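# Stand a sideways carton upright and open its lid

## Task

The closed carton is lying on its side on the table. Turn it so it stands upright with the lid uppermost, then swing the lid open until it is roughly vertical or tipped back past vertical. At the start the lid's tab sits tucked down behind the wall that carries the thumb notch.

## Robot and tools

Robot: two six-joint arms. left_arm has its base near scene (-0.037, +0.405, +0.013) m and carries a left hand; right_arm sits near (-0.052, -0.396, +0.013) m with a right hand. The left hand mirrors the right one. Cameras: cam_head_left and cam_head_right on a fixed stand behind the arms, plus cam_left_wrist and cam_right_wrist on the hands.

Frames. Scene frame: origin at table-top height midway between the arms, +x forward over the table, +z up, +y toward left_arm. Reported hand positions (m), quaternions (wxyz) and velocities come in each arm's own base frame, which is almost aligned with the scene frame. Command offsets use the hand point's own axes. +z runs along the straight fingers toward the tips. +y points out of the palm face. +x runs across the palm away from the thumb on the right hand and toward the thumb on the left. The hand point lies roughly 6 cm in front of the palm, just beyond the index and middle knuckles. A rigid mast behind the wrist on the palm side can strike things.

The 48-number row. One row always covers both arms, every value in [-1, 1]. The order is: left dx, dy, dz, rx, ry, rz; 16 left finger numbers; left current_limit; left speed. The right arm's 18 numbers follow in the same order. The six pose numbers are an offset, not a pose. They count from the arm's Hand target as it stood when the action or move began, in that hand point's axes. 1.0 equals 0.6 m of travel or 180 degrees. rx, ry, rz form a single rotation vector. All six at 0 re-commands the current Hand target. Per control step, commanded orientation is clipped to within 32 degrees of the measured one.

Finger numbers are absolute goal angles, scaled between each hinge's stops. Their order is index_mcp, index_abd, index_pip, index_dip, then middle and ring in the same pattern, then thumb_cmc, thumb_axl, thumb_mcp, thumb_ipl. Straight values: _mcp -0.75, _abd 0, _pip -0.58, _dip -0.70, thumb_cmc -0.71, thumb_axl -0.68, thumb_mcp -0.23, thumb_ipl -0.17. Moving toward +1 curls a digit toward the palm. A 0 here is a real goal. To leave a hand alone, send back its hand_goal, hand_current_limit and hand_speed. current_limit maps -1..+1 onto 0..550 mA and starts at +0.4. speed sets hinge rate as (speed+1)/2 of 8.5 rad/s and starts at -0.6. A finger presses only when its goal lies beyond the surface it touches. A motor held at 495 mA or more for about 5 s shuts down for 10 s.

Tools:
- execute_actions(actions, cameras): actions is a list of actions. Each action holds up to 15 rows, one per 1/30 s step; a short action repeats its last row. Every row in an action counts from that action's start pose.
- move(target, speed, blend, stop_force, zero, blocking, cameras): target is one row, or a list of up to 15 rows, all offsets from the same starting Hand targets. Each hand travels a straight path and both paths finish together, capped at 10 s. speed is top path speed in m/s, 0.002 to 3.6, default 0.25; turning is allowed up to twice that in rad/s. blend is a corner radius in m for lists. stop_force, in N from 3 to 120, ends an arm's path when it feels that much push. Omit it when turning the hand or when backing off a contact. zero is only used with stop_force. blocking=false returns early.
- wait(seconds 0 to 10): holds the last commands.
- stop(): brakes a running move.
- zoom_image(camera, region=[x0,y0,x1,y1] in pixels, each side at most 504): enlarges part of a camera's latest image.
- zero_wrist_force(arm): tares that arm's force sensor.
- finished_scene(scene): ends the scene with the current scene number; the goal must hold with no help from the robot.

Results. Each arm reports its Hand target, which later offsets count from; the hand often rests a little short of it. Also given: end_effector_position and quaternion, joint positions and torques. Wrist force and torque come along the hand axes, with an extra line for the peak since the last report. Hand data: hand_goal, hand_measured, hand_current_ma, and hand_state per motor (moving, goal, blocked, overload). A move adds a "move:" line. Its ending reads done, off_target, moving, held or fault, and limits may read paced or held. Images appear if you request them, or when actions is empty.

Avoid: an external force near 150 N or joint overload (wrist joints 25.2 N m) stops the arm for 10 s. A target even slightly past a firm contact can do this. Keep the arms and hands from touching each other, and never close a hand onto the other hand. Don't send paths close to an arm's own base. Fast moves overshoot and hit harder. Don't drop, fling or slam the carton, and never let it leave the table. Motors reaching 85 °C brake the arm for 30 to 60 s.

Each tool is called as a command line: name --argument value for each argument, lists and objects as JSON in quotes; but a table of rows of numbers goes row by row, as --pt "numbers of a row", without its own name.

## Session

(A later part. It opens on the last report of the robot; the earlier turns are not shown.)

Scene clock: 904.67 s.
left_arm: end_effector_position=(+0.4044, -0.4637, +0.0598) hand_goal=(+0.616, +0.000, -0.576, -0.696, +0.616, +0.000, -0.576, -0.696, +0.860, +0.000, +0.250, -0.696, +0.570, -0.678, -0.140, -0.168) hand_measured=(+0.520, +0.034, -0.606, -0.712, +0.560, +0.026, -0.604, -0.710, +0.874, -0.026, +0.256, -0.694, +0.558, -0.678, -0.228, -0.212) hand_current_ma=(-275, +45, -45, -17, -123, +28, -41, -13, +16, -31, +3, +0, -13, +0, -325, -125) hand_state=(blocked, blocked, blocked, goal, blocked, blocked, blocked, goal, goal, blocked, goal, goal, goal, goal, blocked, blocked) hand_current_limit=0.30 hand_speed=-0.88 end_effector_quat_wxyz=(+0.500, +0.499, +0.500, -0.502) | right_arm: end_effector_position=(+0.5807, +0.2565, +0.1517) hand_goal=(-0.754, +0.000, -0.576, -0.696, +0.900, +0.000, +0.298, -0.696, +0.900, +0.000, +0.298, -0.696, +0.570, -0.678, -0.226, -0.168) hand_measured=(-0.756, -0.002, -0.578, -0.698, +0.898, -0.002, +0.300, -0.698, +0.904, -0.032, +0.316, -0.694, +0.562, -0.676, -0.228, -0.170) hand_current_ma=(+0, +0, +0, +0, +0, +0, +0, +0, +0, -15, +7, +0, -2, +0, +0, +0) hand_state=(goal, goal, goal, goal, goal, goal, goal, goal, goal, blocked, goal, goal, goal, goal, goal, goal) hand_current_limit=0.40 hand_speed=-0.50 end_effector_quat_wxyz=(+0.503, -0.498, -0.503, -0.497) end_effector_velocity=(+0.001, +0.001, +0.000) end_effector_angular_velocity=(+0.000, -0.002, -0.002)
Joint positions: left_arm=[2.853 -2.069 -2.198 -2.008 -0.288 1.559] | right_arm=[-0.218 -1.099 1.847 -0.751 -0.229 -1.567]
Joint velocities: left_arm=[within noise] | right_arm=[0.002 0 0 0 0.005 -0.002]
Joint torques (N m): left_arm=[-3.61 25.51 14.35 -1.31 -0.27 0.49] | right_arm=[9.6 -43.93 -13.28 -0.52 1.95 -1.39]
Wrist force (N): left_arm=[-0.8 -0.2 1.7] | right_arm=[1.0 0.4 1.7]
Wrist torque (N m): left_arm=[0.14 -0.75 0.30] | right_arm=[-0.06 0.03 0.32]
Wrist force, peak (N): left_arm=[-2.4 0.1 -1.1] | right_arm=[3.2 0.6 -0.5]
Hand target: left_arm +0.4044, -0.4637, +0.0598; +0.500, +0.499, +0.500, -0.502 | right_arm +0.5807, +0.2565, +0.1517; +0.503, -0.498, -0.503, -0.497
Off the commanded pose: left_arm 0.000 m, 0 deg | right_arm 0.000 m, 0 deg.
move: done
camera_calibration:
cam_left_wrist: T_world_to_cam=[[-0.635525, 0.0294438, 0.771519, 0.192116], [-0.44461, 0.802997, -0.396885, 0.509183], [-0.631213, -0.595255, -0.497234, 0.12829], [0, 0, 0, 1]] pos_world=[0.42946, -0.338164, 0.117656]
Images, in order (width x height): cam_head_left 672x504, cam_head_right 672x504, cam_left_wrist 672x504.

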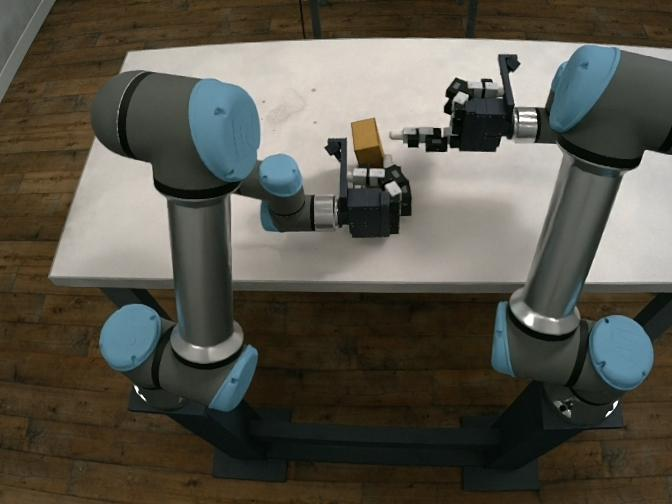

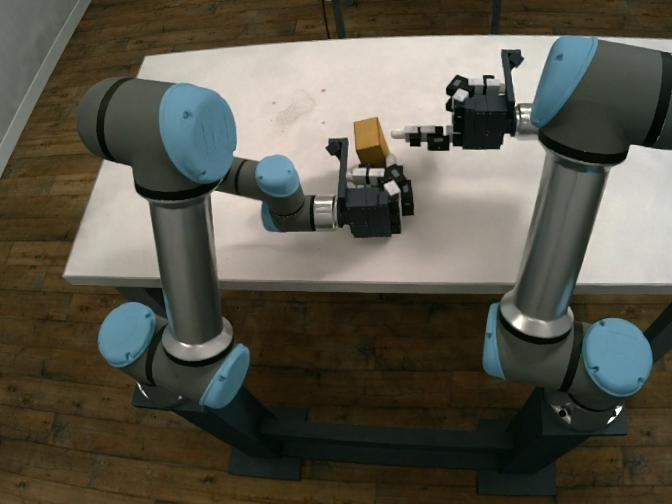

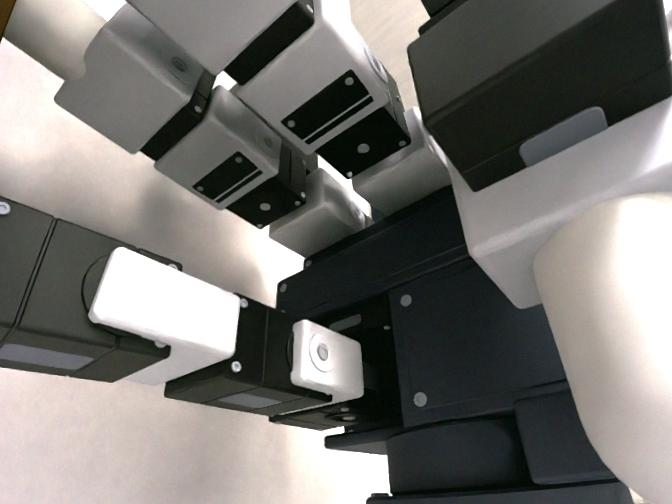

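move --target '[0,0,0,0,0,0, 0.4,0,-0.576,-0.696,0.4,0,-0.576,-0.696,0.86,0,0.25,-0.696,0.571,-0.678,-0.38,-0.168,0.3,-0.9, 0,0,-0.06,0,0,0, -0.754,0,-0.576,-0.696,0.9,0,0.299,-0.696,0.9,0,0.299,-0.696,0.571,-0.678,-0.225,-0.168,0.4,-0.5]' --speed 0.1 --cameras '["cam_head_left","cam_head_right"]'

zoom_image --camera "cam_head_left" --region '[320, 90, 440, 210]'

zoom_image --camera "cam_head_right" --region '[320, 90, 440, 210]'

Scene clock: 970.87 s.
left_arm: end_effector_position=(+0.4044, -0.4637, +0.0598) hand_goal=(+0.400, +0.000, -0.576, -0.696, +0.400, +0.000, -0.576, -0.696, +0.860, +0.000, +0.250, -0.696, +0.570, -0.678, -0.380, -0.168) hand_measured=(+0.402, -0.002, -0.578, -0.698, +0.402, -0.002, -0.578, -0.698, +0.874, -0.026, +0.256, -0.694, +0.560, -0.678, -0.378, -0.170) hand_current_ma=(+1, +0, -1, -1, +1, -1, -1, -1, +16, -31, +3, +0, -9, +0, +1, -1) hand_state=(goal, goal, goal, goal, goal, goal, goal, goal, goal, blocked, goal, goal, goal, goal, goal, goal) hand_current_limit=0.30 hand_speed=-0.90 end_effector_quat_wxyz=(+0.500, +0.499, +0.500, -0.502) | right_arm: end_effector_position=(+0.5811, +0.2205, +0.1518) hand_goal=(-0.754, +0.000, -0.576, -0.696, +0.900, +0.000, +0.298, -0.696, +0.900, +0.000, +0.298, -0.696, +0.570, -0.678, -0.226, -0.168) hand_measured=(-0.756, -0.002, -0.578, -0.698, +0.898, -0.002, +0.300, -0.698, +0.904, -0.032, +0.316, -0.694, +0.562, -0.676, -0.228, -0.170) hand_current_ma=(+0, +0, +0, +0, +0, +0, +0, +0, +0, -15, +7, +0, -2, +0, +0, +0) hand_state=(goal, goal, goal, goal, goal, goal, goal, goal, goal, blocked, goal, goal, goal, goal, goal, goal) hand_current_limit=0.40 hand_speed=-0.50 end_effector_quat_wxyz=(+0.503, -0.498, -0.503, -0.497)
Joint positions: left_arm=[2.853 -2.069 -2.198 -2.008 -0.288 1.559] | right_arm=[-0.291 -1.1 1.848 -0.75 -0.302 -1.568]
Joint torques (N m): left_arm=[-1.94 25.07 13.38 -1.25 -0.25 0.32] | right_arm=[5.76 -23.24 -27.3 1.4 0.33 -1.69]
Wrist force (N): left_arm=[1.0 0.2 1.4] | right_arm=[1.0 0.7 1.6]
Wrist torque (N m): left_arm=[0.17 -0.88 0.20] | right_arm=[-0.03 0.04 0.31]
Wrist force, peak (N): left_arm=[-1.4 0.1 1.8] | right_arm=[1.1 0.2 2.5]
Hand target: left_arm +0.4044, -0.4637, +0.0598; +0.500, +0.499, +0.500, -0.502 | right_arm +0.5811, +0.2205, +0.1518; +0.503, -0.498, -0.503, -0.497
Off the commanded pose: left_arm 0.000 m, 0 deg | right_arm 0.000 m, 0 deg.
move: done
Images, in order (width x height): cam_head_left 672x504, cam_head_right 672x504.

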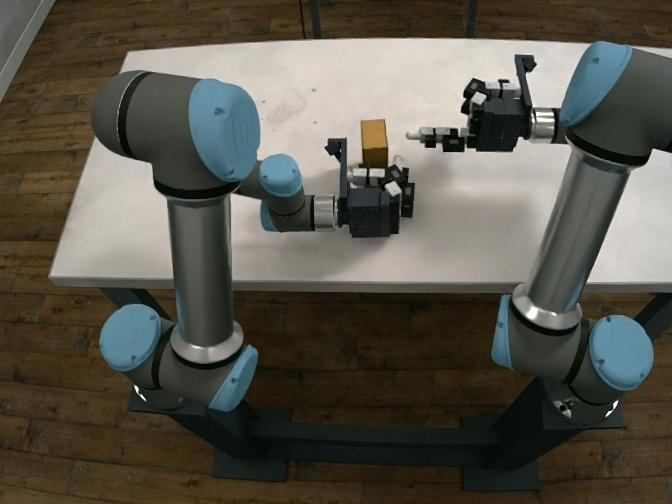

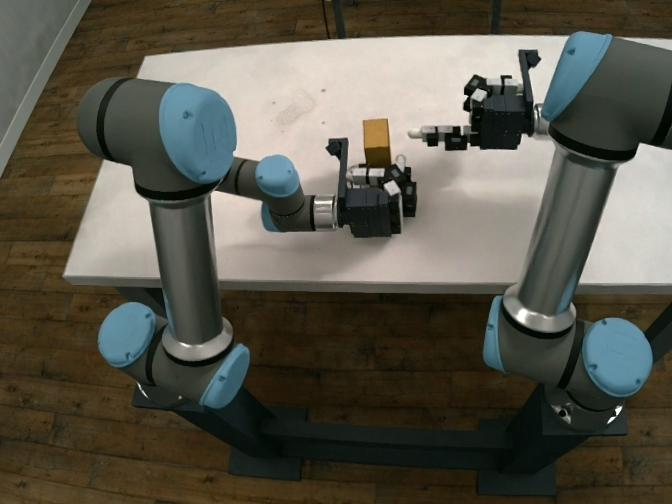

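Scaled by 4.200 from the camera's 672x504 image, which has a finer 960x720 frame.

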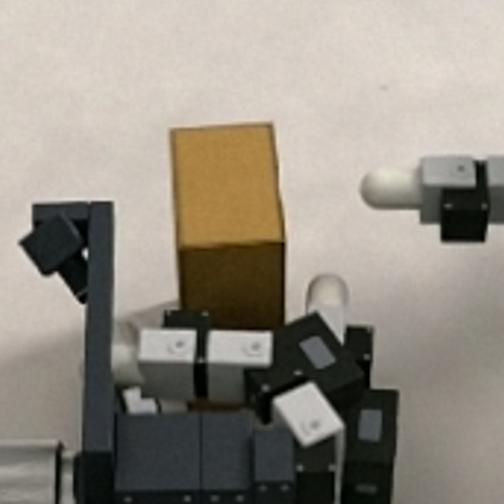

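Scaled by 4.200 from the camera's 672x504 image, which has a finer 960x720 frame.

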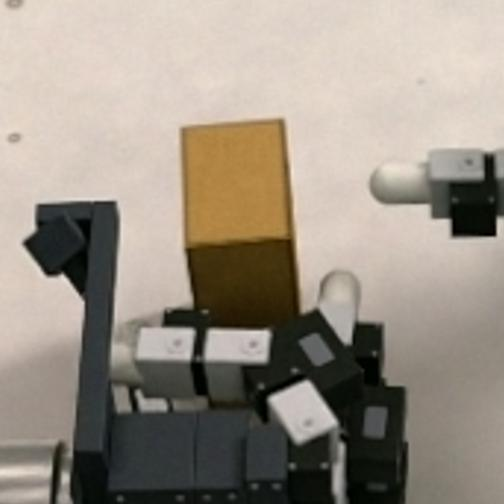

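move --pt "-0.0333 0.0417 0.01 0 0 0 0.4 0 -0.576 -0.696 0.4 0 -0.576 -0.696 0.86 0 0.25 -0.696 0.714 -0.678 -0.38 -0.168 0.4 -0.85 0 0 0 0 0 0 -0.754 0 -0.576 -0.696 0.9 0 0.299 -0.696 0.9 0 0.299 -0.696 0.571 -0.678 -0.225 -0.168 0.4 -0.5" --pt "-0.0333 0.0417 0.01 0 0 0 0.64 0 -0.576 -0.696 0.64 0 -0.576 -0.696 0.86 0 0.25 -0.696 0.714 -0.678 -0.06 -0.168 0.4 -0.88 0 0 0 0 0 0 -0.754 0 -0.576 -0.696 0.9 0 0.299 -0.696 0.9 0 0.299 -0.696 0.571 -0.678 -0.225 -0.168 0.4 -0.5" --speed 0.08 --cameras '["cam_head_left","cam_head_right"]'

zoom_image --camera "cam_head_left" --region '[320, 90, 440, 210]'

zoom_image --camera "cam_head_right" --region '[320, 90, 440, 210]'

Scene clock: 990.33 s.
left_arm: end_effector_position=(+0.4295, -0.4696, +0.0797) hand_goal=(+0.640, +0.000, -0.576, -0.696, +0.640, +0.000, -0.576, -0.696, +0.860, +0.000, +0.250, -0.696, +0.714, -0.678, -0.060, -0.168) hand_measured=(+0.544, -0.002, -0.598, -0.704, +0.542, -0.002, -0.598, -0.704, +0.874, -0.026, +0.256, -0.694, +0.692, -0.680, -0.274, -0.182) hand_current_ma=(-279, +0, -29, -6, -286, -1, -27, -5, +16, -31, +3, +0, -28, -1, -384, -24) hand_state=(blocked, goal, blocked, goal, blocked, goal, blocked, goal, goal, blocked, goal, goal, blocked, goal, blocked, goal) hand_current_limit=0.40 hand_speed=-0.88 end_effector_quat_wxyz=(+0.500, +0.499, +0.500, -0.502) | right_arm: end_effector_position=(+0.5811, +0.2205, +0.1518) hand_goal=(-0.754, +0.000, -0.576, -0.696, +0.900, +0.000, +0.298, -0.696, +0.900, +0.000, +0.298, -0.696, +0.570, -0.678, -0.226, -0.168) hand_measured=(-0.756, -0.002, -0.578, -0.698, +0.898, -0.002, +0.300, -0.698, +0.904, -0.032, +0.316, -0.694, +0.562, -0.676, -0.228, -0.170) hand_current_ma=(+0, +0, +0, +0, +0, +0, +0, +0, +0, -15, +7, +0, -2, +0, +0, +0) hand_state=(goal, goal, goal, goal, goal, goal, goal, goal, goal, blocked, goal, goal, goal, goal, goal, goal) hand_current_limit=0.40 hand_speed=-0.50 end_effector_quat_wxyz=(+0.503, -0.498, -0.503, -0.497)
Joint positions: left_arm=[2.857 -2.053 -2.123 -2.098 -0.284 1.559] | right_arm=[-0.291 -1.1 1.848 -0.75 -0.302 -1.568]
Joint torques (N m): left_arm=[-10.41 24.77 -0.11 3.2 -0.3 -0.33] | right_arm=[8.25 -23.8 -26.43 -0.26 -1.37 -0.67]
Wrist force (N): left_arm=[0.8 0.3 1.5] | right_arm=[0.8 0.6 1.6]
Wrist torque (N m): left_arm=[0.18 -0.85 0.01] | right_arm=[-0.03 0.05 0.30]
Wrist force, peak (N): left_arm=[1.8 -0.7 1.2] | right_arm=[1.0 0.4 1.8]
Hand target: left_arm +0.4295, -0.4696, +0.0797; +0.500, +0.499, +0.500, -0.502 | right_arm +0.5811, +0.2205, +0.1518; +0.503, -0.498, -0.503, -0.497
Off the commanded pose: left_arm 0.000 m, 0 deg | right_arm 0.000 m, 0 deg.
move: done
Images, in order (width x height): cam_head_left 672x504, cam_head_right 672x504.

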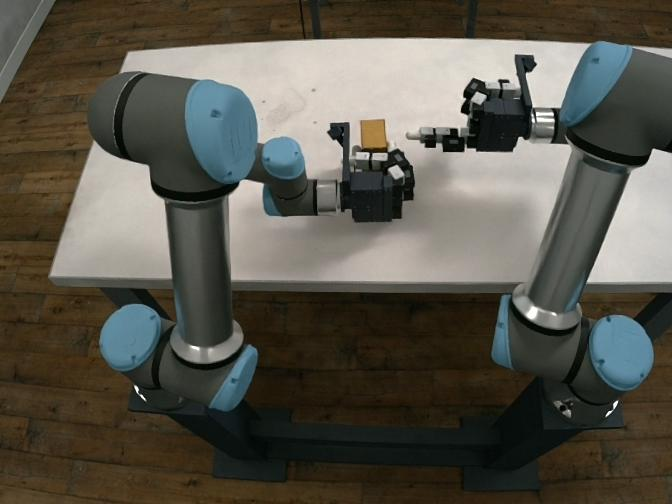

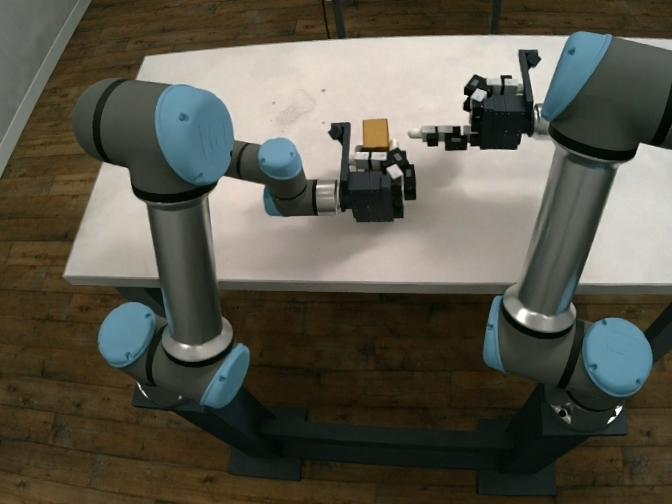

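Scaled by 4.200 from the camera's 672x504 image, which has a finer 960x720 frame.

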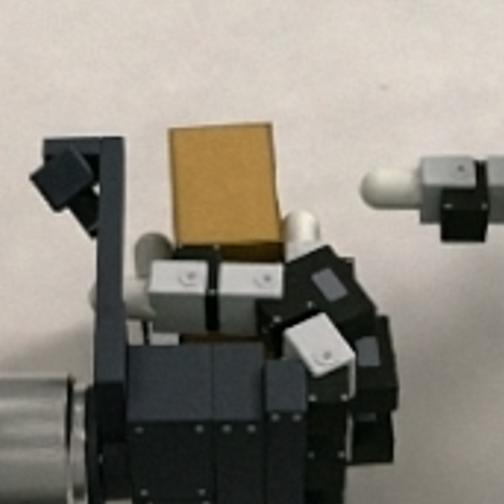

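Scaled by 4.200 from the camera's 672x504 image, which has a finer 960x720 frame.

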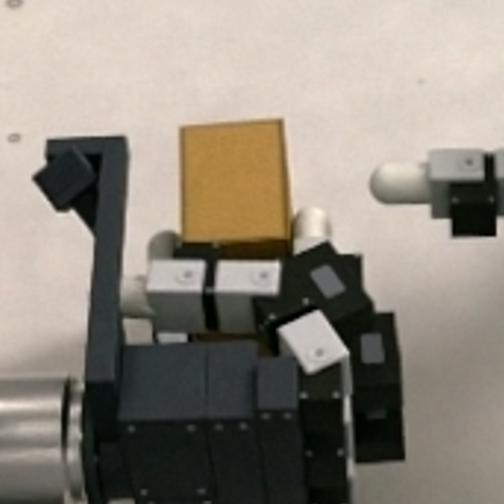

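zoom_image --camera "cam_head_left" --region '[355, 110, 415, 155]'

zoom_image --camera "cam_head_right" --region '[355, 110, 415, 155]'

Scaled by 8.400 from the camera's 672x504 image, which has a finer 960x720 frame.

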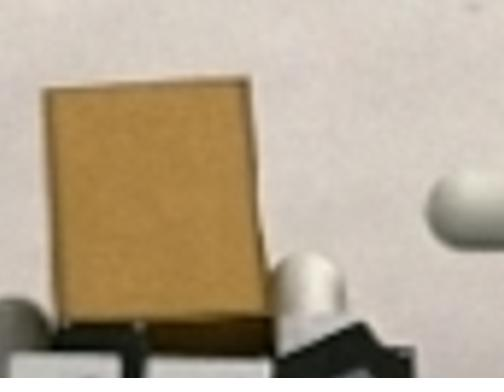

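Scaled by 8.400 from the camera's 672x504 image, which has a finer 960x720 frame.

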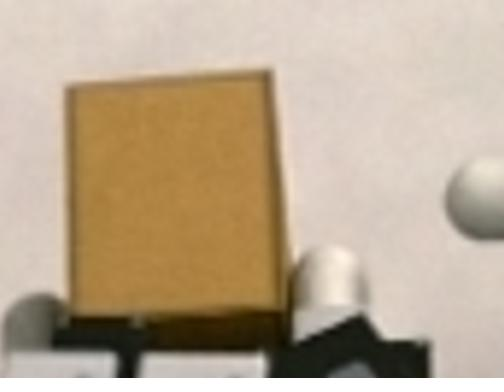

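move --pt "0 0 0 0 0 0 0.64 0 -0.576 -0.696 0.64 0 -0.576 -0.696 0.86 0 0.25 -0.696 0.714 -0.678 -0.06 -0.168 0.4 -0.88 0.045 -0.003 0 0 0 0 -0.754 0 -0.576 -0.696 0.9 0 0.299 -0.696 0.9 0 0.299 -0.696 0.571 -0.678 -0.225 -0.168 0.4 -0.5" --pt "0 0 0 0 0 0 0.64 0 -0.576 -0.696 0.64 0 -0.576 -0.696 0.86 0 0.25 -0.696 0.714 -0.678 -0.06 -0.168 0.4 -0.88 0.045 -0.003 0.113 0 0 0 -0.754 0 -0.576 -0.696 0.9 0 0.299 -0.696 0.9 0 0.299 -0.696 0.571 -0.678 -0.225 -0.168 0.4 -0.5" --speed 0.12 --blend '[0.02,0]'

move --target '[0,0,0,0,0,0, 0.64,0,-0.576,-0.696,0.64,0,-0.576,-0.696,0.86,0,0.25,-0.696,0.714,-0.678,-0.06,-0.168,0.4,-0.88, -0.055,0,0,0,0,0, -0.754,0,-0.576,-0.696,0.9,0,0.299,-0.696,0.9,0,0.299,-0.696,0.571,-0.678,-0.225,-0.168,0.4,-0.5]' --speed 0.015 --stop_force 3 --cameras '["cam_head_left","cam_head_right"]'

Scene clock: 1017.43 s.
left_arm: end_effector_position=(+0.4295, -0.4696, +0.0797) hand_goal=(+0.640, +0.000, -0.576, -0.696, +0.640, +0.000, -0.576, -0.696, +0.860, +0.000, +0.250, -0.696, +0.714, -0.678, -0.060, -0.168) hand_measured=(+0.544, -0.002, -0.598, -0.704, +0.542, -0.002, -0.598, -0.704, +0.874, -0.026, +0.256, -0.694, +0.692, -0.680, -0.274, -0.182) hand_current_ma=(-279, +0, -29, -6, -286, -1, -28, -5, +16, -31, +3, +0, -28, -1, -385, -24) hand_state=(blocked, goal, blocked, goal, blocked, goal, blocked, goal, goal, blocked, goal, goal, blocked, goal, blocked, goal) hand_current_limit=0.40 hand_speed=-0.88 end_effector_quat_wxyz=(+0.500, +0.499, +0.500, -0.502) | right_arm: end_effector_position=(+0.5786, +0.2883, +0.1787) hand_goal=(-0.754, +0.000, -0.576, -0.696, +0.900, +0.000, +0.298, -0.696, +0.900, +0.000, +0.298, -0.696, +0.570, -0.678, -0.226, -0.168) hand_measured=(-0.756, -0.002, -0.578, -0.698, +0.898, -0.002, +0.300, -0.698, +0.904, -0.032, +0.316, -0.694, +0.562, -0.676, -0.228, -0.170) hand_current_ma=(+0, +0, +0, +0, +0, +0, +0, +0, +0, -15, +7, +0, -2, +0, +0, +0) hand_state=(goal, goal, goal, goal, goal, goal, goal, goal, goal, blocked, goal, goal, goal, goal, goal, goal) hand_current_limit=0.40 hand_speed=-0.50 end_effector_quat_wxyz=(+0.503, -0.498, -0.503, -0.497)
Joint positions: left_arm=[2.857 -2.053 -2.123 -2.098 -0.284 1.559] | right_arm=[-0.154 -1.142 1.825 -0.687 -0.165 -1.566]
Joint torques (N m): left_arm=[-9.97 24.82 0.34 3 -0.23 -0.3] | right_arm=[0.6 -35.22 -10.34 1.7 -0.78 -1.75]
Wrist force (N): left_arm=[0.9 0.2 1.3] | right_arm=[1.3 0.5 1.8]
Wrist torque (N m): left_arm=[0.17 -0.87 0.02] | right_arm=[-0.06 0.00 0.16]
Wrist force, peak (N): left_arm=[1.0 0.2 1.6] | right_arm=[1.1 0.5 2.8]
Hand target: left_arm +0.4295, -0.4696, +0.0797; +0.500, +0.499, +0.500, -0.502 | right_arm +0.5786, +0.2883, +0.1787; +0.503, -0.498, -0.503, -0.497
Off the commanded pose: left_arm 0.000 m, 0 deg | right_arm 0.000 m, 0 deg.
move: done; blend cut to 0.0135 m at target 1

Scene clock: 1019.80 s.
left_arm: end_effector_position=(+0.4295, -0.4696, +0.0797) hand_goal=(+0.640, +0.000, -0.576, -0.696, +0.640, +0.000, -0.576, -0.696, +0.860, +0.000, +0.250, -0.696, +0.714, -0.678, -0.060, -0.168) hand_measured=(+0.544, -0.002, -0.598, -0.704, +0.544, -0.002, -0.598, -0.704, +0.874, -0.026, +0.256, -0.694, +0.692, -0.680, -0.274, -0.184) hand_current_ma=(-275, +0, -29, -7, -280, -1, -28, -6, +16, -31, +3, +0, -28, -1, -385, -27) hand_state=(blocked, goal, blocked, goal, blocked, goal, blocked, goal, goal, blocked, goal, goal, blocked, goal, blocked, goal) hand_current_limit=0.40 hand_speed=-0.88 end_effector_quat_wxyz=(+0.500, +0.499, +0.500, -0.502) | right_arm: end_effector_position=(+0.5786, +0.2883, +0.1591) hand_goal=(-0.754, +0.000, -0.576, -0.696, +0.900, +0.000, +0.298, -0.696, +0.900, +0.000, +0.298, -0.696, +0.570, -0.678, -0.226, -0.168) hand_measured=(-0.754, +0.040, -0.578, -0.698, +0.898, -0.002, +0.300, -0.698, +0.904, -0.032, +0.316, -0.694, +0.562, -0.676, -0.228, -0.170) hand_current_ma=(+0, +23, +0, +0, +0, +0, +0, +0, +0, -15, +7, +0, -2, +0, +0, +0) hand_state=(goal, blocked, goal, goal, goal, goal, goal, goal, goal, blocked, goal, goal, goal, goal, goal, goal) hand_current_limit=0.40 hand_speed=-0.50 end_effector_quat_wxyz=(+0.503, -0.498, -0.503, -0.497)
Joint positions: left_arm=[2.857 -2.053 -2.123 -2.098 -0.284 1.559] | right_arm=[-0.154 -1.111 1.841 -0.734 -0.165 -1.566]
Joint torques (N m): left_arm=[-10.63 25.02 -0.29 2.83 -0.23 -0.32] | right_arm=[5.44 -46.04 -26.81 1 0.86 -1.69]
Wrist force (N): left_arm=[0.7 0.1 0.7] | right_arm=[2.5 0.2 0.3]
Wrist torque (N m): left_arm=[0.10 -0.87 0.04] | right_arm=[0.07 0.15 0.39]
Wrist force, peak (N): left_arm=[0.9 0.2 1.6] | right_arm=[4.4 0.4 -0.6]
Hand target: left_arm +0.4295, -0.4696, +0.0797; +0.500, +0.499, +0.500, -0.502 | right_arm +0.5786, +0.2883, +0.1591; +0.503, -0.498, -0.503, -0.497 (not the last commanded pose)
Off the commanded pose: left_arm 0.000 m, 0 deg | right_arm 0.013 m, 0 deg.
move: contact (right_arm)
Images, in order (width x height): cam_head_left 672x504, cam_head_right 672x504.

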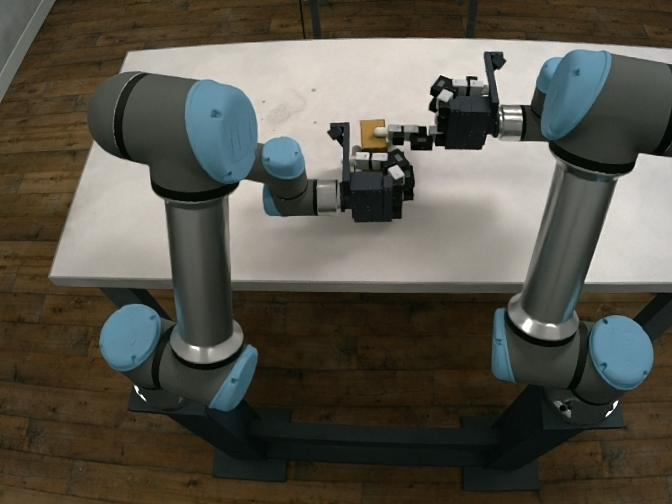

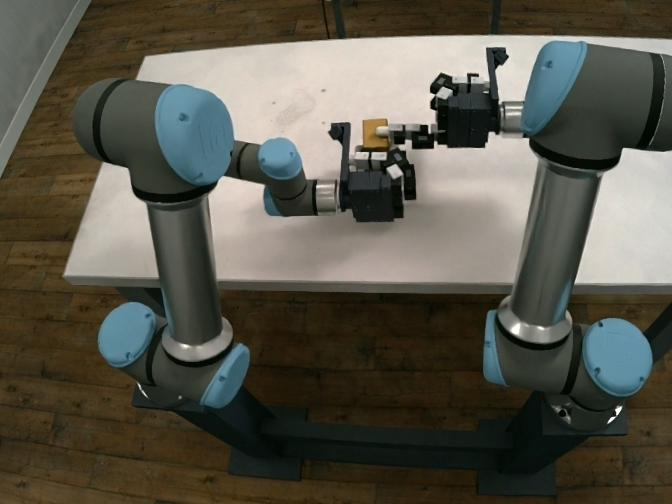

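move --pt "0 0 0 0 0 0 0.64 0 -0.576 -0.696 0.64 0 -0.576 -0.696 0.86 0 0.25 -0.696 0.714 -0.678 -0.06 -0.168 0.4 -0.88 0.03 0 0 0 0 0 -0.754 0 -0.576 -0.696 0.9 0 0.299 -0.696 0.9 0 0.299 -0.696 0.571 -0.678 -0.225 -0.168 0.4 -0.5" --pt "0 0 0 0 0 0 0.64 0 -0.576 -0.696 0.64 0 -0.576 -0.696 0.86 0 0.25 -0.696 0.714 -0.678 -0.06 -0.168 0.4 -0.88 0.03 0 -0.092 0 0 0 -0.754 0 -0.576 -0.696 0.9 0 0.299 -0.696 0.9 0 0.299 -0.696 0.571 -0.678 -0.225 -0.168 0.4 -0.5" --pt "0 0 0 0 0 0 0.64 0 -0.576 -0.696 0.64 0 -0.576 -0.696 0.86 0 0.25 -0.696 0.714 -0.678 -0.06 -0.168 0.4 -0.88 -0.0193 0 -0.092 0 0 0 -0.754 0 -0.576 -0.696 0.9 0 0.299 -0.696 0.9 0 0.299 -0.696 0.571 -0.678 -0.225 -0.168 0.4 -0.5" --speed 0.1 --blend '[0.01,0.01,0]'

move --target '[0,0,0,0,0,0, 0.64,0,-0.576,-0.696,0.64,0,-0.576,-0.696,0.86,0,0.25,-0.696,0.714,-0.678,-0.06,-0.168,0.4,-0.88, 0,0,0.1,0,0,0, -0.754,0,-0.576,-0.696,0.9,0,0.299,-0.696,0.9,0,0.299,-0.696,0.571,-0.678,-0.225,-0.168,0.4,-0.5]' --speed 0.02 --stop_force 3 --cameras '["cam_head_left","cam_head_right"]'

zoom_image --camera "cam_head_left" --region '[355, 110, 415, 155]'

zoom_image --camera "cam_head_right" --region '[355, 110, 415, 155]'

Scene clock: 1038.30 s.
left_arm: end_effector_position=(+0.4295, -0.4696, +0.0797) hand_goal=(+0.640, +0.000, -0.576, -0.696, +0.640, +0.000, -0.576, -0.696, +0.860, +0.000, +0.250, -0.696, +0.714, -0.678, -0.060, -0.168) hand_measured=(+0.544, -0.002, -0.600, -0.704, +0.544, -0.002, -0.600, -0.704, +0.874, -0.026, +0.256, -0.694, +0.692, -0.680, -0.274, -0.184) hand_current_ma=(-275, +0, -30, -7, -280, -1, -30, -6, +16, -31, +3, +0, -28, -1, -385, -27) hand_state=(blocked, goal, blocked, goal, blocked, goal, blocked, goal, goal, blocked, goal, goal, blocked, goal, blocked, goal) hand_current_limit=0.40 hand_speed=-0.88 end_effector_quat_wxyz=(+0.500, +0.499, +0.500, -0.502) | right_arm: end_effector_position=(+0.5791, +0.2331, +0.1475) hand_goal=(-0.754, +0.000, -0.576, -0.696, +0.900, +0.000, +0.298, -0.696, +0.900, +0.000, +0.298, -0.696, +0.570, -0.678, -0.226, -0.168) hand_measured=(-0.754, -0.002, -0.578, -0.698, +0.898, -0.002, +0.300, -0.698, +0.904, -0.032, +0.316, -0.694, +0.562, -0.676, -0.228, -0.170) hand_current_ma=(+0, +0, +0, +0, +0, +0, +0, +0, +0, -15, +7, +0, -2, +0, +0, +0) hand_state=(goal, goal, goal, goal, goal, goal, goal, goal, goal, blocked, goal, goal, goal, goal, goal, goal) hand_current_limit=0.40 hand_speed=-0.50 end_effector_quat_wxyz=(+0.503, -0.498, -0.503, -0.497)
Joint positions: left_arm=[2.857 -2.053 -2.123 -2.098 -0.284 1.559] | right_arm=[-0.266 -1.096 1.857 -0.763 -0.278 -1.568]
Joint torques (N m): left_arm=[-10.3 25.56 0.46 2.64 -0.15 -0.3] | right_arm=[7.72 -45.15 -26.55 1.91 1.84 0.05]
Wrist force (N): left_arm=[1.1 0.2 1.3] | right_arm=[1.0 0.3 1.7]
Wrist torque (N m): left_arm=[0.18 -0.89 0.03] | right_arm=[-0.06 0.03 0.12]
Wrist force, peak (N): left_arm=[1.2 0.0 1.4] | right_arm=[1.9 0.5 2.2]
Hand target: left_arm +0.4295, -0.4696, +0.0797; +0.500, +0.499, +0.500, -0.502 | right_arm +0.5792, +0.2331, +0.1476; +0.503, -0.498, -0.503, -0.497
Off the commanded pose: left_arm 0.000 m, 0 deg | right_arm 0.000 m, 0 deg.
move: done; blend cut to 0.009 m at target 1

Scene clock: 1040.73 s.
left_arm: end_effector_position=(+0.4295, -0.4696, +0.0797) hand_goal=(+0.640, +0.000, -0.576, -0.696, +0.640, +0.000, -0.576, -0.696, +0.860, +0.000, +0.250, -0.696, +0.714, -0.678, -0.060, -0.168) hand_measured=(+0.548, +0.006, -0.600, -0.704, +0.552, +0.006, -0.600, -0.704, +0.874, -0.026, +0.256, -0.694, +0.692, -0.680, -0.274, -0.192) hand_current_ma=(-259, +3, -32, -7, -245, +3, -32, -7, +16, -31, +3, +0, -28, -1, -385, -49) hand_state=(blocked, goal, blocked, goal, blocked, goal, blocked, goal, goal, blocked, goal, goal, blocked, goal, blocked, blocked) hand_current_limit=0.40 hand_speed=-0.88 end_effector_quat_wxyz=(+0.500, +0.499, +0.500, -0.502) | right_arm: end_effector_position=(+0.5788, +0.2650, +0.1475) hand_goal=(-0.754, +0.000, -0.576, -0.696, +0.900, +0.000, +0.298, -0.696, +0.900, +0.000, +0.298, -0.696, +0.570, -0.678, -0.226, -0.168) hand_measured=(-0.752, +0.004, -0.576, -0.698, +0.898, -0.002, +0.300, -0.698, +0.904, -0.032, +0.316, -0.694, +0.562, -0.676, -0.228, -0.170) hand_current_ma=(+0, +0, +0, +0, +0, +0, +0, +0, +0, -15, +7, +0, -2, +0, +0, +0) hand_state=(goal, goal, goal, goal, goal, goal, goal, goal, goal, blocked, goal, goal, goal, goal, goal, goal) hand_current_limit=0.40 hand_speed=-0.50 end_effector_quat_wxyz=(+0.503, -0.498, -0.503, -0.497)
Joint positions: left_arm=[2.857 -2.053 -2.123 -2.098 -0.284 1.559] | right_arm=[-0.202 -1.095 1.855 -0.763 -0.213 -1.567]
Joint torques (N m): left_arm=[-9.52 25 1.09 2.69 0.01 -0.25] | right_arm=[-1.13 -41.56 -7.09 -0.56 1.43 -0.01]
Wrist force (N): left_arm=[0.4 0.1 -0.1] | right_arm=[1.3 0.7 0.0]
Wrist torque (N m): left_arm=[0.10 -0.90 0.04] | right_arm=[0.08 0.06 0.14]
Wrist force, peak (N): left_arm=[-0.6 -0.1 -2.6] | right_arm=[1.2 0.9 -1.9]
Hand target: left_arm +0.4295, -0.4696, +0.0797; +0.500, +0.499, +0.500, -0.502 | right_arm +0.5788, +0.2650, +0.1475; +0.503, -0.498, -0.503, -0.497 (not the last commanded pose)
Off the commanded pose: left_arm 0.000 m, 0 deg | right_arm 0.028 m, 0 deg.
move: contact (right_arm)
Images, in order (width x height): cam_head_left 672x504, cam_head_right 672x504.

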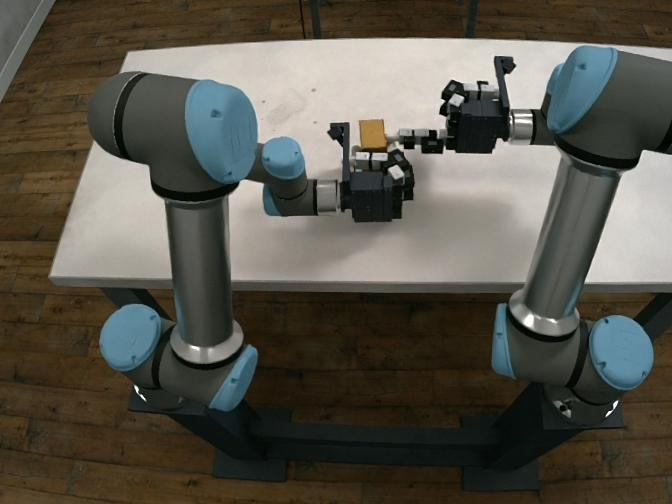

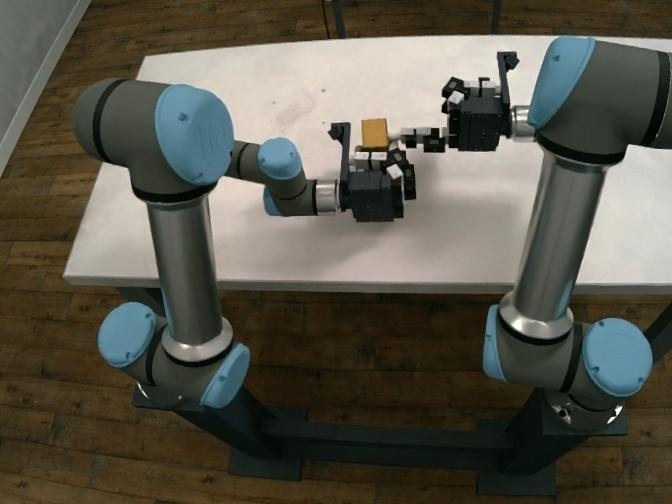

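Scaled by 8.400 from the camera's 672x504 image, which has a finer 960x720 frame.

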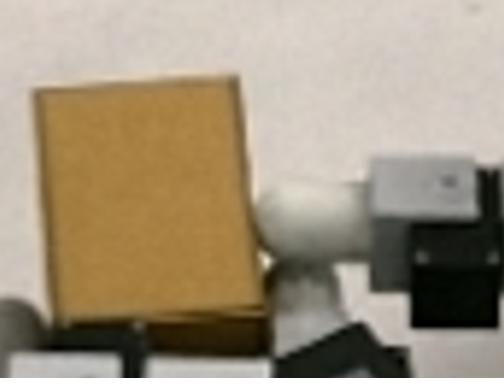

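Scaled by 8.400 from the camera's 672x504 image, which has a finer 960x720 frame.

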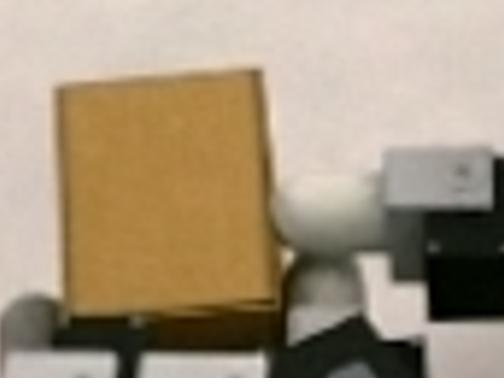

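move --pt "0 0 0 0 0 0 0.64 0 -0.576 -0.696 0.64 0 -0.576 -0.696 0.86 0 0.25 -0.696 0.714 -0.678 -0.06 -0.168 0.4 -0.88 0 0 0.0058 0 0 0 -0.754 0 -0.576 -0.696 0.9 0 0.299 -0.696 0.9 0 0.299 -0.696 0.571 -0.678 -0.225 -0.168 0.4 -0.5" --pt "0 0 0 0 0 0 0.64 0 -0.576 -0.696 0.64 0 -0.576 -0.696 0.86 0 0.25 -0.696 0.714 -0.678 -0.06 -0.168 0.4 -0.88 0.025 0 0.0100 0 0 0 -0.754 0 -0.576 -0.696 0.9 0 0.299 -0.696 0.9 0 0.299 -0.696 0.571 -0.678 -0.225 -0.168 0.4 -0.5" --speed 0.02 --cameras '["cam_head_left","cam_head_right"]'

zoom_image --camera "cam_head_left" --region '[355, 110, 415, 155]'

zoom_image --camera "cam_head_right" --region '[355, 110, 415, 155]'

Scene clock: 1051.07 s.
left_arm: end_effector_position=(+0.4295, -0.4696, +0.0797) hand_goal=(+0.640, +0.000, -0.576, -0.696, +0.640, +0.000, -0.576, -0.696, +0.860, +0.000, +0.250, -0.696, +0.714, -0.678, -0.060, -0.168) hand_measured=(+0.550, +0.012, -0.602, -0.706, +0.562, +0.010, -0.600, -0.704, +0.874, -0.026, +0.256, -0.694, +0.692, -0.672, -0.274, -0.202) hand_current_ma=(-254, +8, -36, -8, -202, +6, -32, -7, +16, -31, +3, +0, -28, +6, -385, -85) hand_state=(blocked, goal, blocked, goal, blocked, goal, blocked, goal, goal, blocked, goal, goal, blocked, goal, blocked, blocked) hand_current_limit=0.40 hand_speed=-0.88 end_effector_quat_wxyz=(+0.500, +0.499, +0.500, -0.502) | right_arm: end_effector_position=(+0.5788, +0.2710, +0.1627) hand_goal=(-0.754, +0.000, -0.576, -0.696, +0.900, +0.000, +0.298, -0.696, +0.900, +0.000, +0.298, -0.696, +0.570, -0.678, -0.226, -0.168) hand_measured=(-0.748, +0.012, -0.574, -0.696, +0.898, -0.002, +0.300, -0.698, +0.904, -0.032, +0.316, -0.694, +0.562, -0.676, -0.228, -0.170) hand_current_ma=(+1, +2, +0, +0, +0, +0, +0, +0, +0, -15, +7, +0, -2, +0, +0, +0) hand_state=(goal, goal, goal, goal, goal, goal, goal, goal, goal, blocked, goal, goal, goal, goal, goal, goal) hand_current_limit=0.40 hand_speed=-0.50 end_effector_quat_wxyz=(+0.503, -0.498, -0.503, -0.497)
Joint positions: left_arm=[2.857 -2.053 -2.123 -2.098 -0.284 1.559] | right_arm=[-0.19 -1.119 1.843 -0.727 -0.201 -1.567]
Joint torques (N m): left_arm=[-10.14 25.03 1.08 2.58 -0.01 -0.28] | right_arm=[3.33 -22.87 -19.6 -0.64 1.02 -1.84]
Wrist force (N): left_arm=[1.0 0.3 -1.1] | right_arm=[1.5 0.6 -1.3]
Wrist torque (N m): left_arm=[0.04 -1.04 0.06] | right_arm=[0.19 0.09 0.24]
Wrist force, peak (N): left_arm=[-0.2 0.0 -5.1] | right_arm=[2.1 0.9 -5.0]
Hand target: left_arm +0.4295, -0.4696, +0.0797; +0.500, +0.499, +0.500, -0.502 | right_arm +0.5788, +0.2710, +0.1625; +0.503, -0.498, -0.503, -0.497
Off the commanded pose: left_arm 0.000 m, 0 deg | right_arm 0.000 m, 0 deg.
move: done
Images, in order (width x height): cam_head_left 672x504, cam_head_right 672x504.

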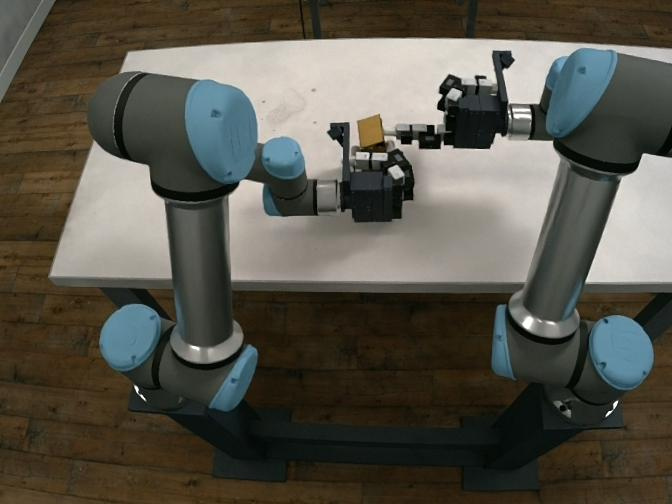

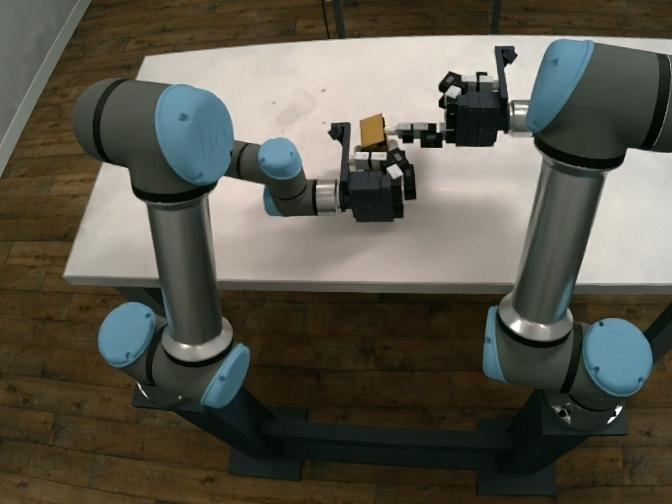

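Scaled by 8.400 from the camera's 672x504 image, which has a finer 960x720 frame.

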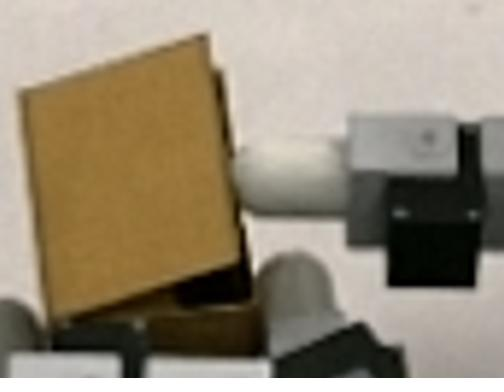

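Scaled by 8.400 from the camera's 672x504 image, which has a finer 960x720 frame.

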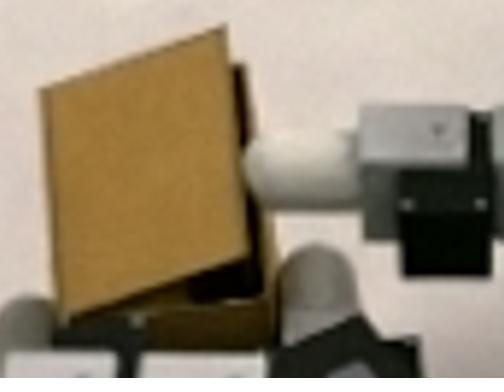

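move --target '[0,0,0,0,0,0, 0.64,0,-0.576,-0.696,0.64,0,-0.576,-0.696,0.86,0,0.25,-0.696,0.714,-0.678,-0.06,-0.168,0.4,-0.88, 0.033,0,0.014,0,0,0, -0.754,0,-0.576,-0.696,0.9,0,0.299,-0.696,0.9,0,0.299,-0.696,0.571,-0.678,-0.225,-0.168,0.4,-0.5]' --speed 0.03 --cameras '["cam_head_left","cam_head_right"]'

zoom_image --camera "cam_head_left" --region '[355, 110, 415, 155]'

zoom_image --camera "cam_head_right" --region '[355, 110, 415, 155]'

Scene clock: 1059.27 s.
left_arm: end_effector_position=(+0.4295, -0.4696, +0.0797) hand_goal=(+0.640, +0.000, -0.576, -0.696, +0.640, +0.000, -0.576, -0.696, +0.860, +0.000, +0.250, -0.696, +0.714, -0.678, -0.060, -0.168) hand_measured=(+0.550, +0.004, -0.602, -0.706, +0.562, +0.002, -0.604, -0.704, +0.874, -0.026, +0.256, -0.694, +0.692, -0.672, -0.274, -0.202) hand_current_ma=(-254, +2, -36, -8, -202, +1, -41, -7, +16, -31, +3, +0, -28, +4, -385, -85) hand_state=(blocked, goal, blocked, goal, blocked, goal, blocked, goal, goal, blocked, goal, goal, blocked, goal, blocked, blocked) hand_current_limit=0.40 hand_speed=-0.88 end_effector_quat_wxyz=(+0.500, +0.499, +0.500, -0.502) | right_arm: end_effector_position=(+0.5787, +0.2795, +0.1825) hand_goal=(-0.754, +0.000, -0.576, -0.696, +0.900, +0.000, +0.298, -0.696, +0.900, +0.000, +0.298, -0.696, +0.570, -0.678, -0.226, -0.168) hand_measured=(-0.754, +0.018, -0.574, -0.696, +0.898, -0.002, +0.300, -0.698, +0.904, -0.032, +0.316, -0.694, +0.562, -0.676, -0.228, -0.170) hand_current_ma=(+0, +5, +0, +0, +0, +0, +0, +0, +0, -15, +7, +0, -2, +0, +0, +0) hand_state=(goal, goal, goal, goal, goal, goal, goal, goal, goal, blocked, goal, goal, goal, goal, goal, goal) hand_current_limit=0.40 hand_speed=-0.50 end_effector_quat_wxyz=(+0.503, -0.498, -0.503, -0.497)
Joint positions: left_arm=[2.857 -2.053 -2.123 -2.098 -0.284 1.559] | right_arm=[-0.172 -1.149 1.824 -0.679 -0.183 -1.567]
Joint torques (N m): left_arm=[-9.65 24.8 1.07 2.2 -0.14 -0.32] | right_arm=[-4.88 -21.93 -16.73 -0.83 -1.09 -1.65]
Wrist force (N): left_arm=[0.8 0.4 0.9] | right_arm=[1.8 0.4 0.7]
Wrist torque (N m): left_arm=[0.14 -0.92 0.05] | right_arm=[0.04 0.07 0.39]
Wrist force, peak (N): left_arm=[1.2 0.2 -1.3] | right_arm=[1.8 0.8 -2.0]
Hand target: left_arm +0.4295, -0.4696, +0.0797; +0.500, +0.499, +0.500, -0.502 | right_arm +0.5787, +0.2794, +0.1823; +0.503, -0.498, -0.503, -0.497
Off the commanded pose: left_arm 0.000 m, 0 deg | right_arm 0.000 m, 0 deg.
move: done
Images, in order (width x height): cam_head_left 672x504, cam_head_right 672x504.

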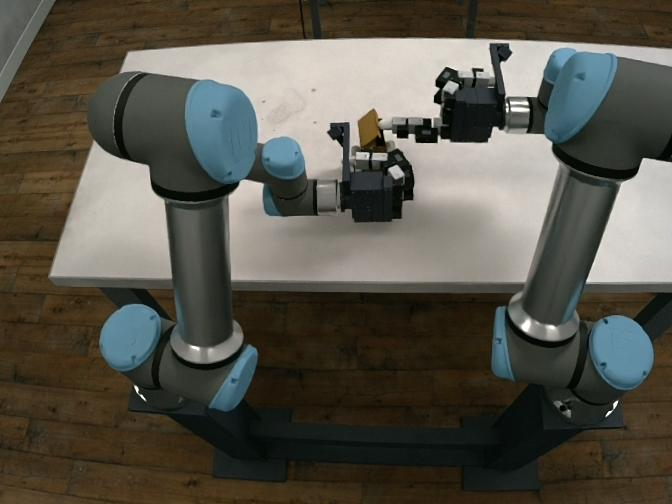

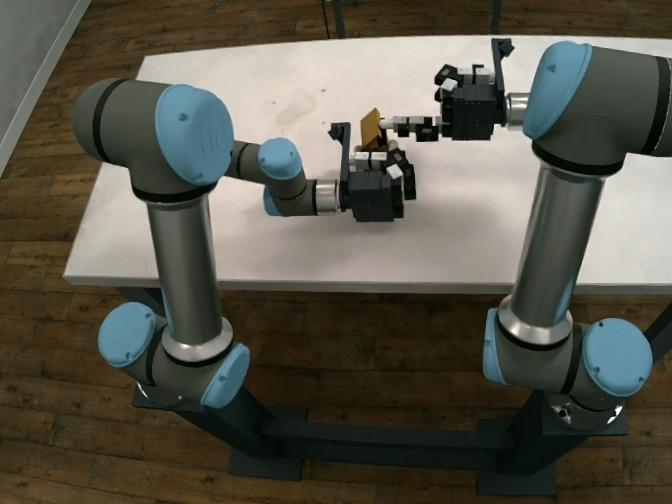

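Scaled by 8.400 from the camera's 672x504 image, which has a finer 960x720 frame.

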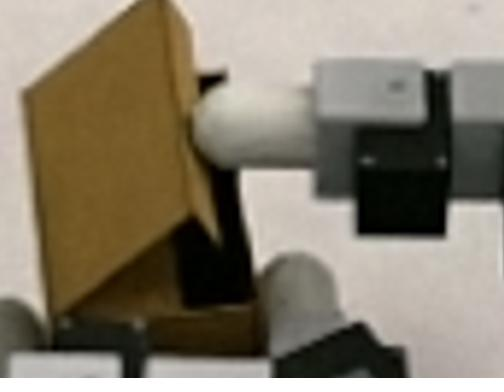

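Scaled by 8.400 from the camera's 672x504 image, which has a finer 960x720 frame.

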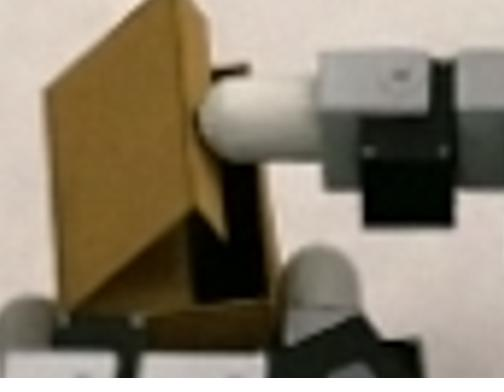

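move --target '[0,0,0,0,0,0, 0.64,0,-0.576,-0.696,0.64,0,-0.576,-0.696,0.86,0,0.25,-0.696,0.714,-0.678,-0.06,-0.168,0.4,-0.88, 0.0,0,-0.03,0,0,0, -0.754,0,-0.576,-0.696,0.9,0,0.299,-0.696,0.9,0,0.299,-0.696,0.571,-0.678,-0.225,-0.168,0.4,-0.5]' --speed 0.04 --cameras '["cam_head_left","cam_head_right"]'

zoom_image --camera "cam_head_left" --region '[355, 110, 415, 155]'

zoom_image --camera "cam_head_right" --region '[355, 110, 415, 155]'

Scene clock: 1091.00 s.
left_arm: end_effector_position=(+0.4295, -0.4696, +0.0797) hand_goal=(+0.640, +0.000, -0.576, -0.696, +0.640, +0.000, -0.576, -0.696, +0.860, +0.000, +0.250, -0.696, +0.714, -0.678, -0.060, -0.168) hand_measured=(+0.550, +0.000, -0.602, -0.706, +0.562, -0.002, -0.606, -0.706, +0.874, -0.026, +0.256, -0.694, +0.692, -0.674, -0.274, -0.202) hand_current_ma=(-254, +0, -36, -8, -202, +0, -46, -8, +16, -31, +3, +0, -28, +2, -385, -85) hand_state=(blocked, goal, blocked, goal, blocked, goal, blocked, goal, goal, blocked, goal, goal, blocked, goal, blocked, blocked) hand_current_limit=0.40 hand_speed=-0.88 end_effector_quat_wxyz=(+0.500, +0.499, +0.500, -0.502) | right_arm: end_effector_position=(+0.5789, +0.2613, +0.1823) hand_goal=(-0.754, +0.000, -0.576, -0.696, +0.900, +0.000, +0.298, -0.696, +0.900, +0.000, +0.298, -0.696, +0.570, -0.678, -0.226, -0.168) hand_measured=(-0.752, -0.002, -0.574, -0.696, +0.898, -0.002, +0.300, -0.698, +0.904, -0.032, +0.316, -0.694, +0.562, -0.676, -0.228, -0.170) hand_current_ma=(+0, +0, +0, +0, +0, +0, +0, +0, +0, -15, +7, +0, -2, +0, +0, +0) hand_state=(goal, goal, goal, goal, goal, goal, goal, goal, goal, blocked, goal, goal, goal, goal, goal, goal) hand_current_limit=0.40 hand_speed=-0.50 end_effector_quat_wxyz=(+0.503, -0.498, -0.503, -0.497) end_effector_velocity=(+0.000, +0.002, +0.001) end_effector_angular_velocity=(+0.000, -0.001, -0.001)
Joint positions: left_arm=[2.857 -2.053 -2.123 -2.098 -0.284 1.559] | right_arm=[-0.209 -1.151 1.828 -0.68 -0.221 -1.567]
Joint velocities: left_arm=[within noise] | right_arm=[0.004 -0.002 0 0.001 0.006 0]
Joint torques (N m): left_arm=[-9.63 26.08 1.01 2.21 -0.01 -0.18] | right_arm=[6.71 -44.19 -12.57 -0.78 2.05 -1.62]
Wrist force (N): left_arm=[1.1 0.3 1.4] | right_arm=[1.2 0.2 1.4]
Wrist torque (N m): left_arm=[0.19 -0.90 0.06] | right_arm=[-0.06 0.01 0.34]
Wrist force, peak (N): left_arm=[1.1 0.4 1.5] | right_arm=[2.2 0.5 1.0]
Hand target: left_arm +0.4295, -0.4696, +0.0797; +0.500, +0.499, +0.500, -0.502 | right_arm +0.5789, +0.2614, +0.1823; +0.503, -0.498, -0.503, -0.497
Off the commanded pose: left_arm 0.000 m, 0 deg | right_arm 0.000 m, 0 deg.
move: done
Images, in order (width x height): cam_head_left 672x504, cam_head_right 672x504.

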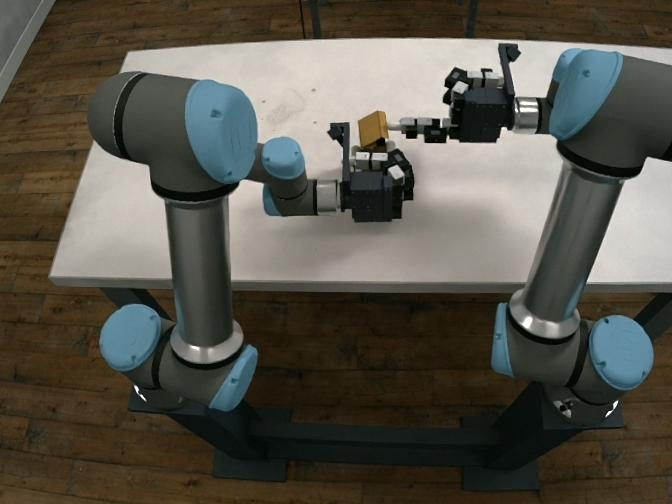

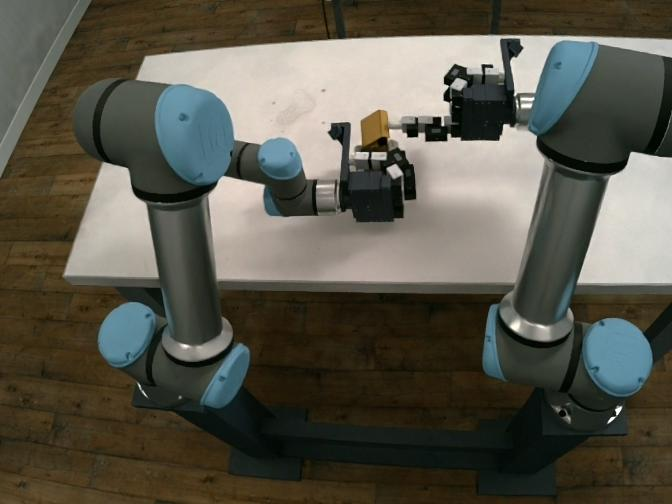

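Scaled by 8.400 from the camera's 672x504 image, which has a finer 960x720 frame.

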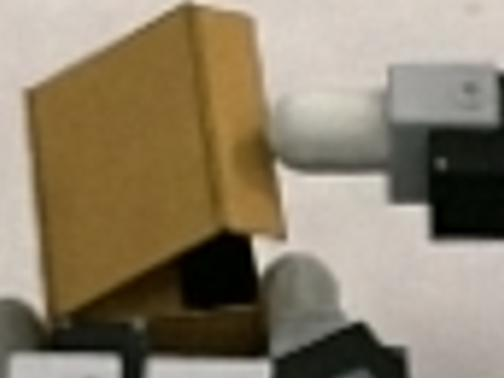

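Scaled by 8.400 from the camera's 672x504 image, which has a finer 960x720 frame.

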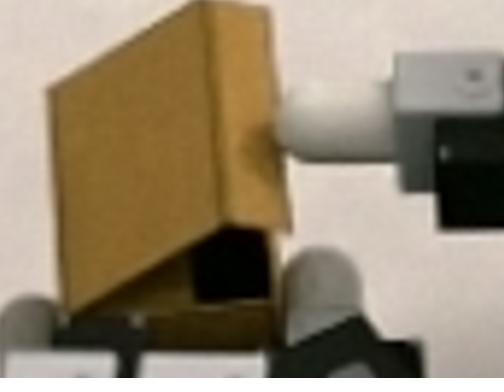

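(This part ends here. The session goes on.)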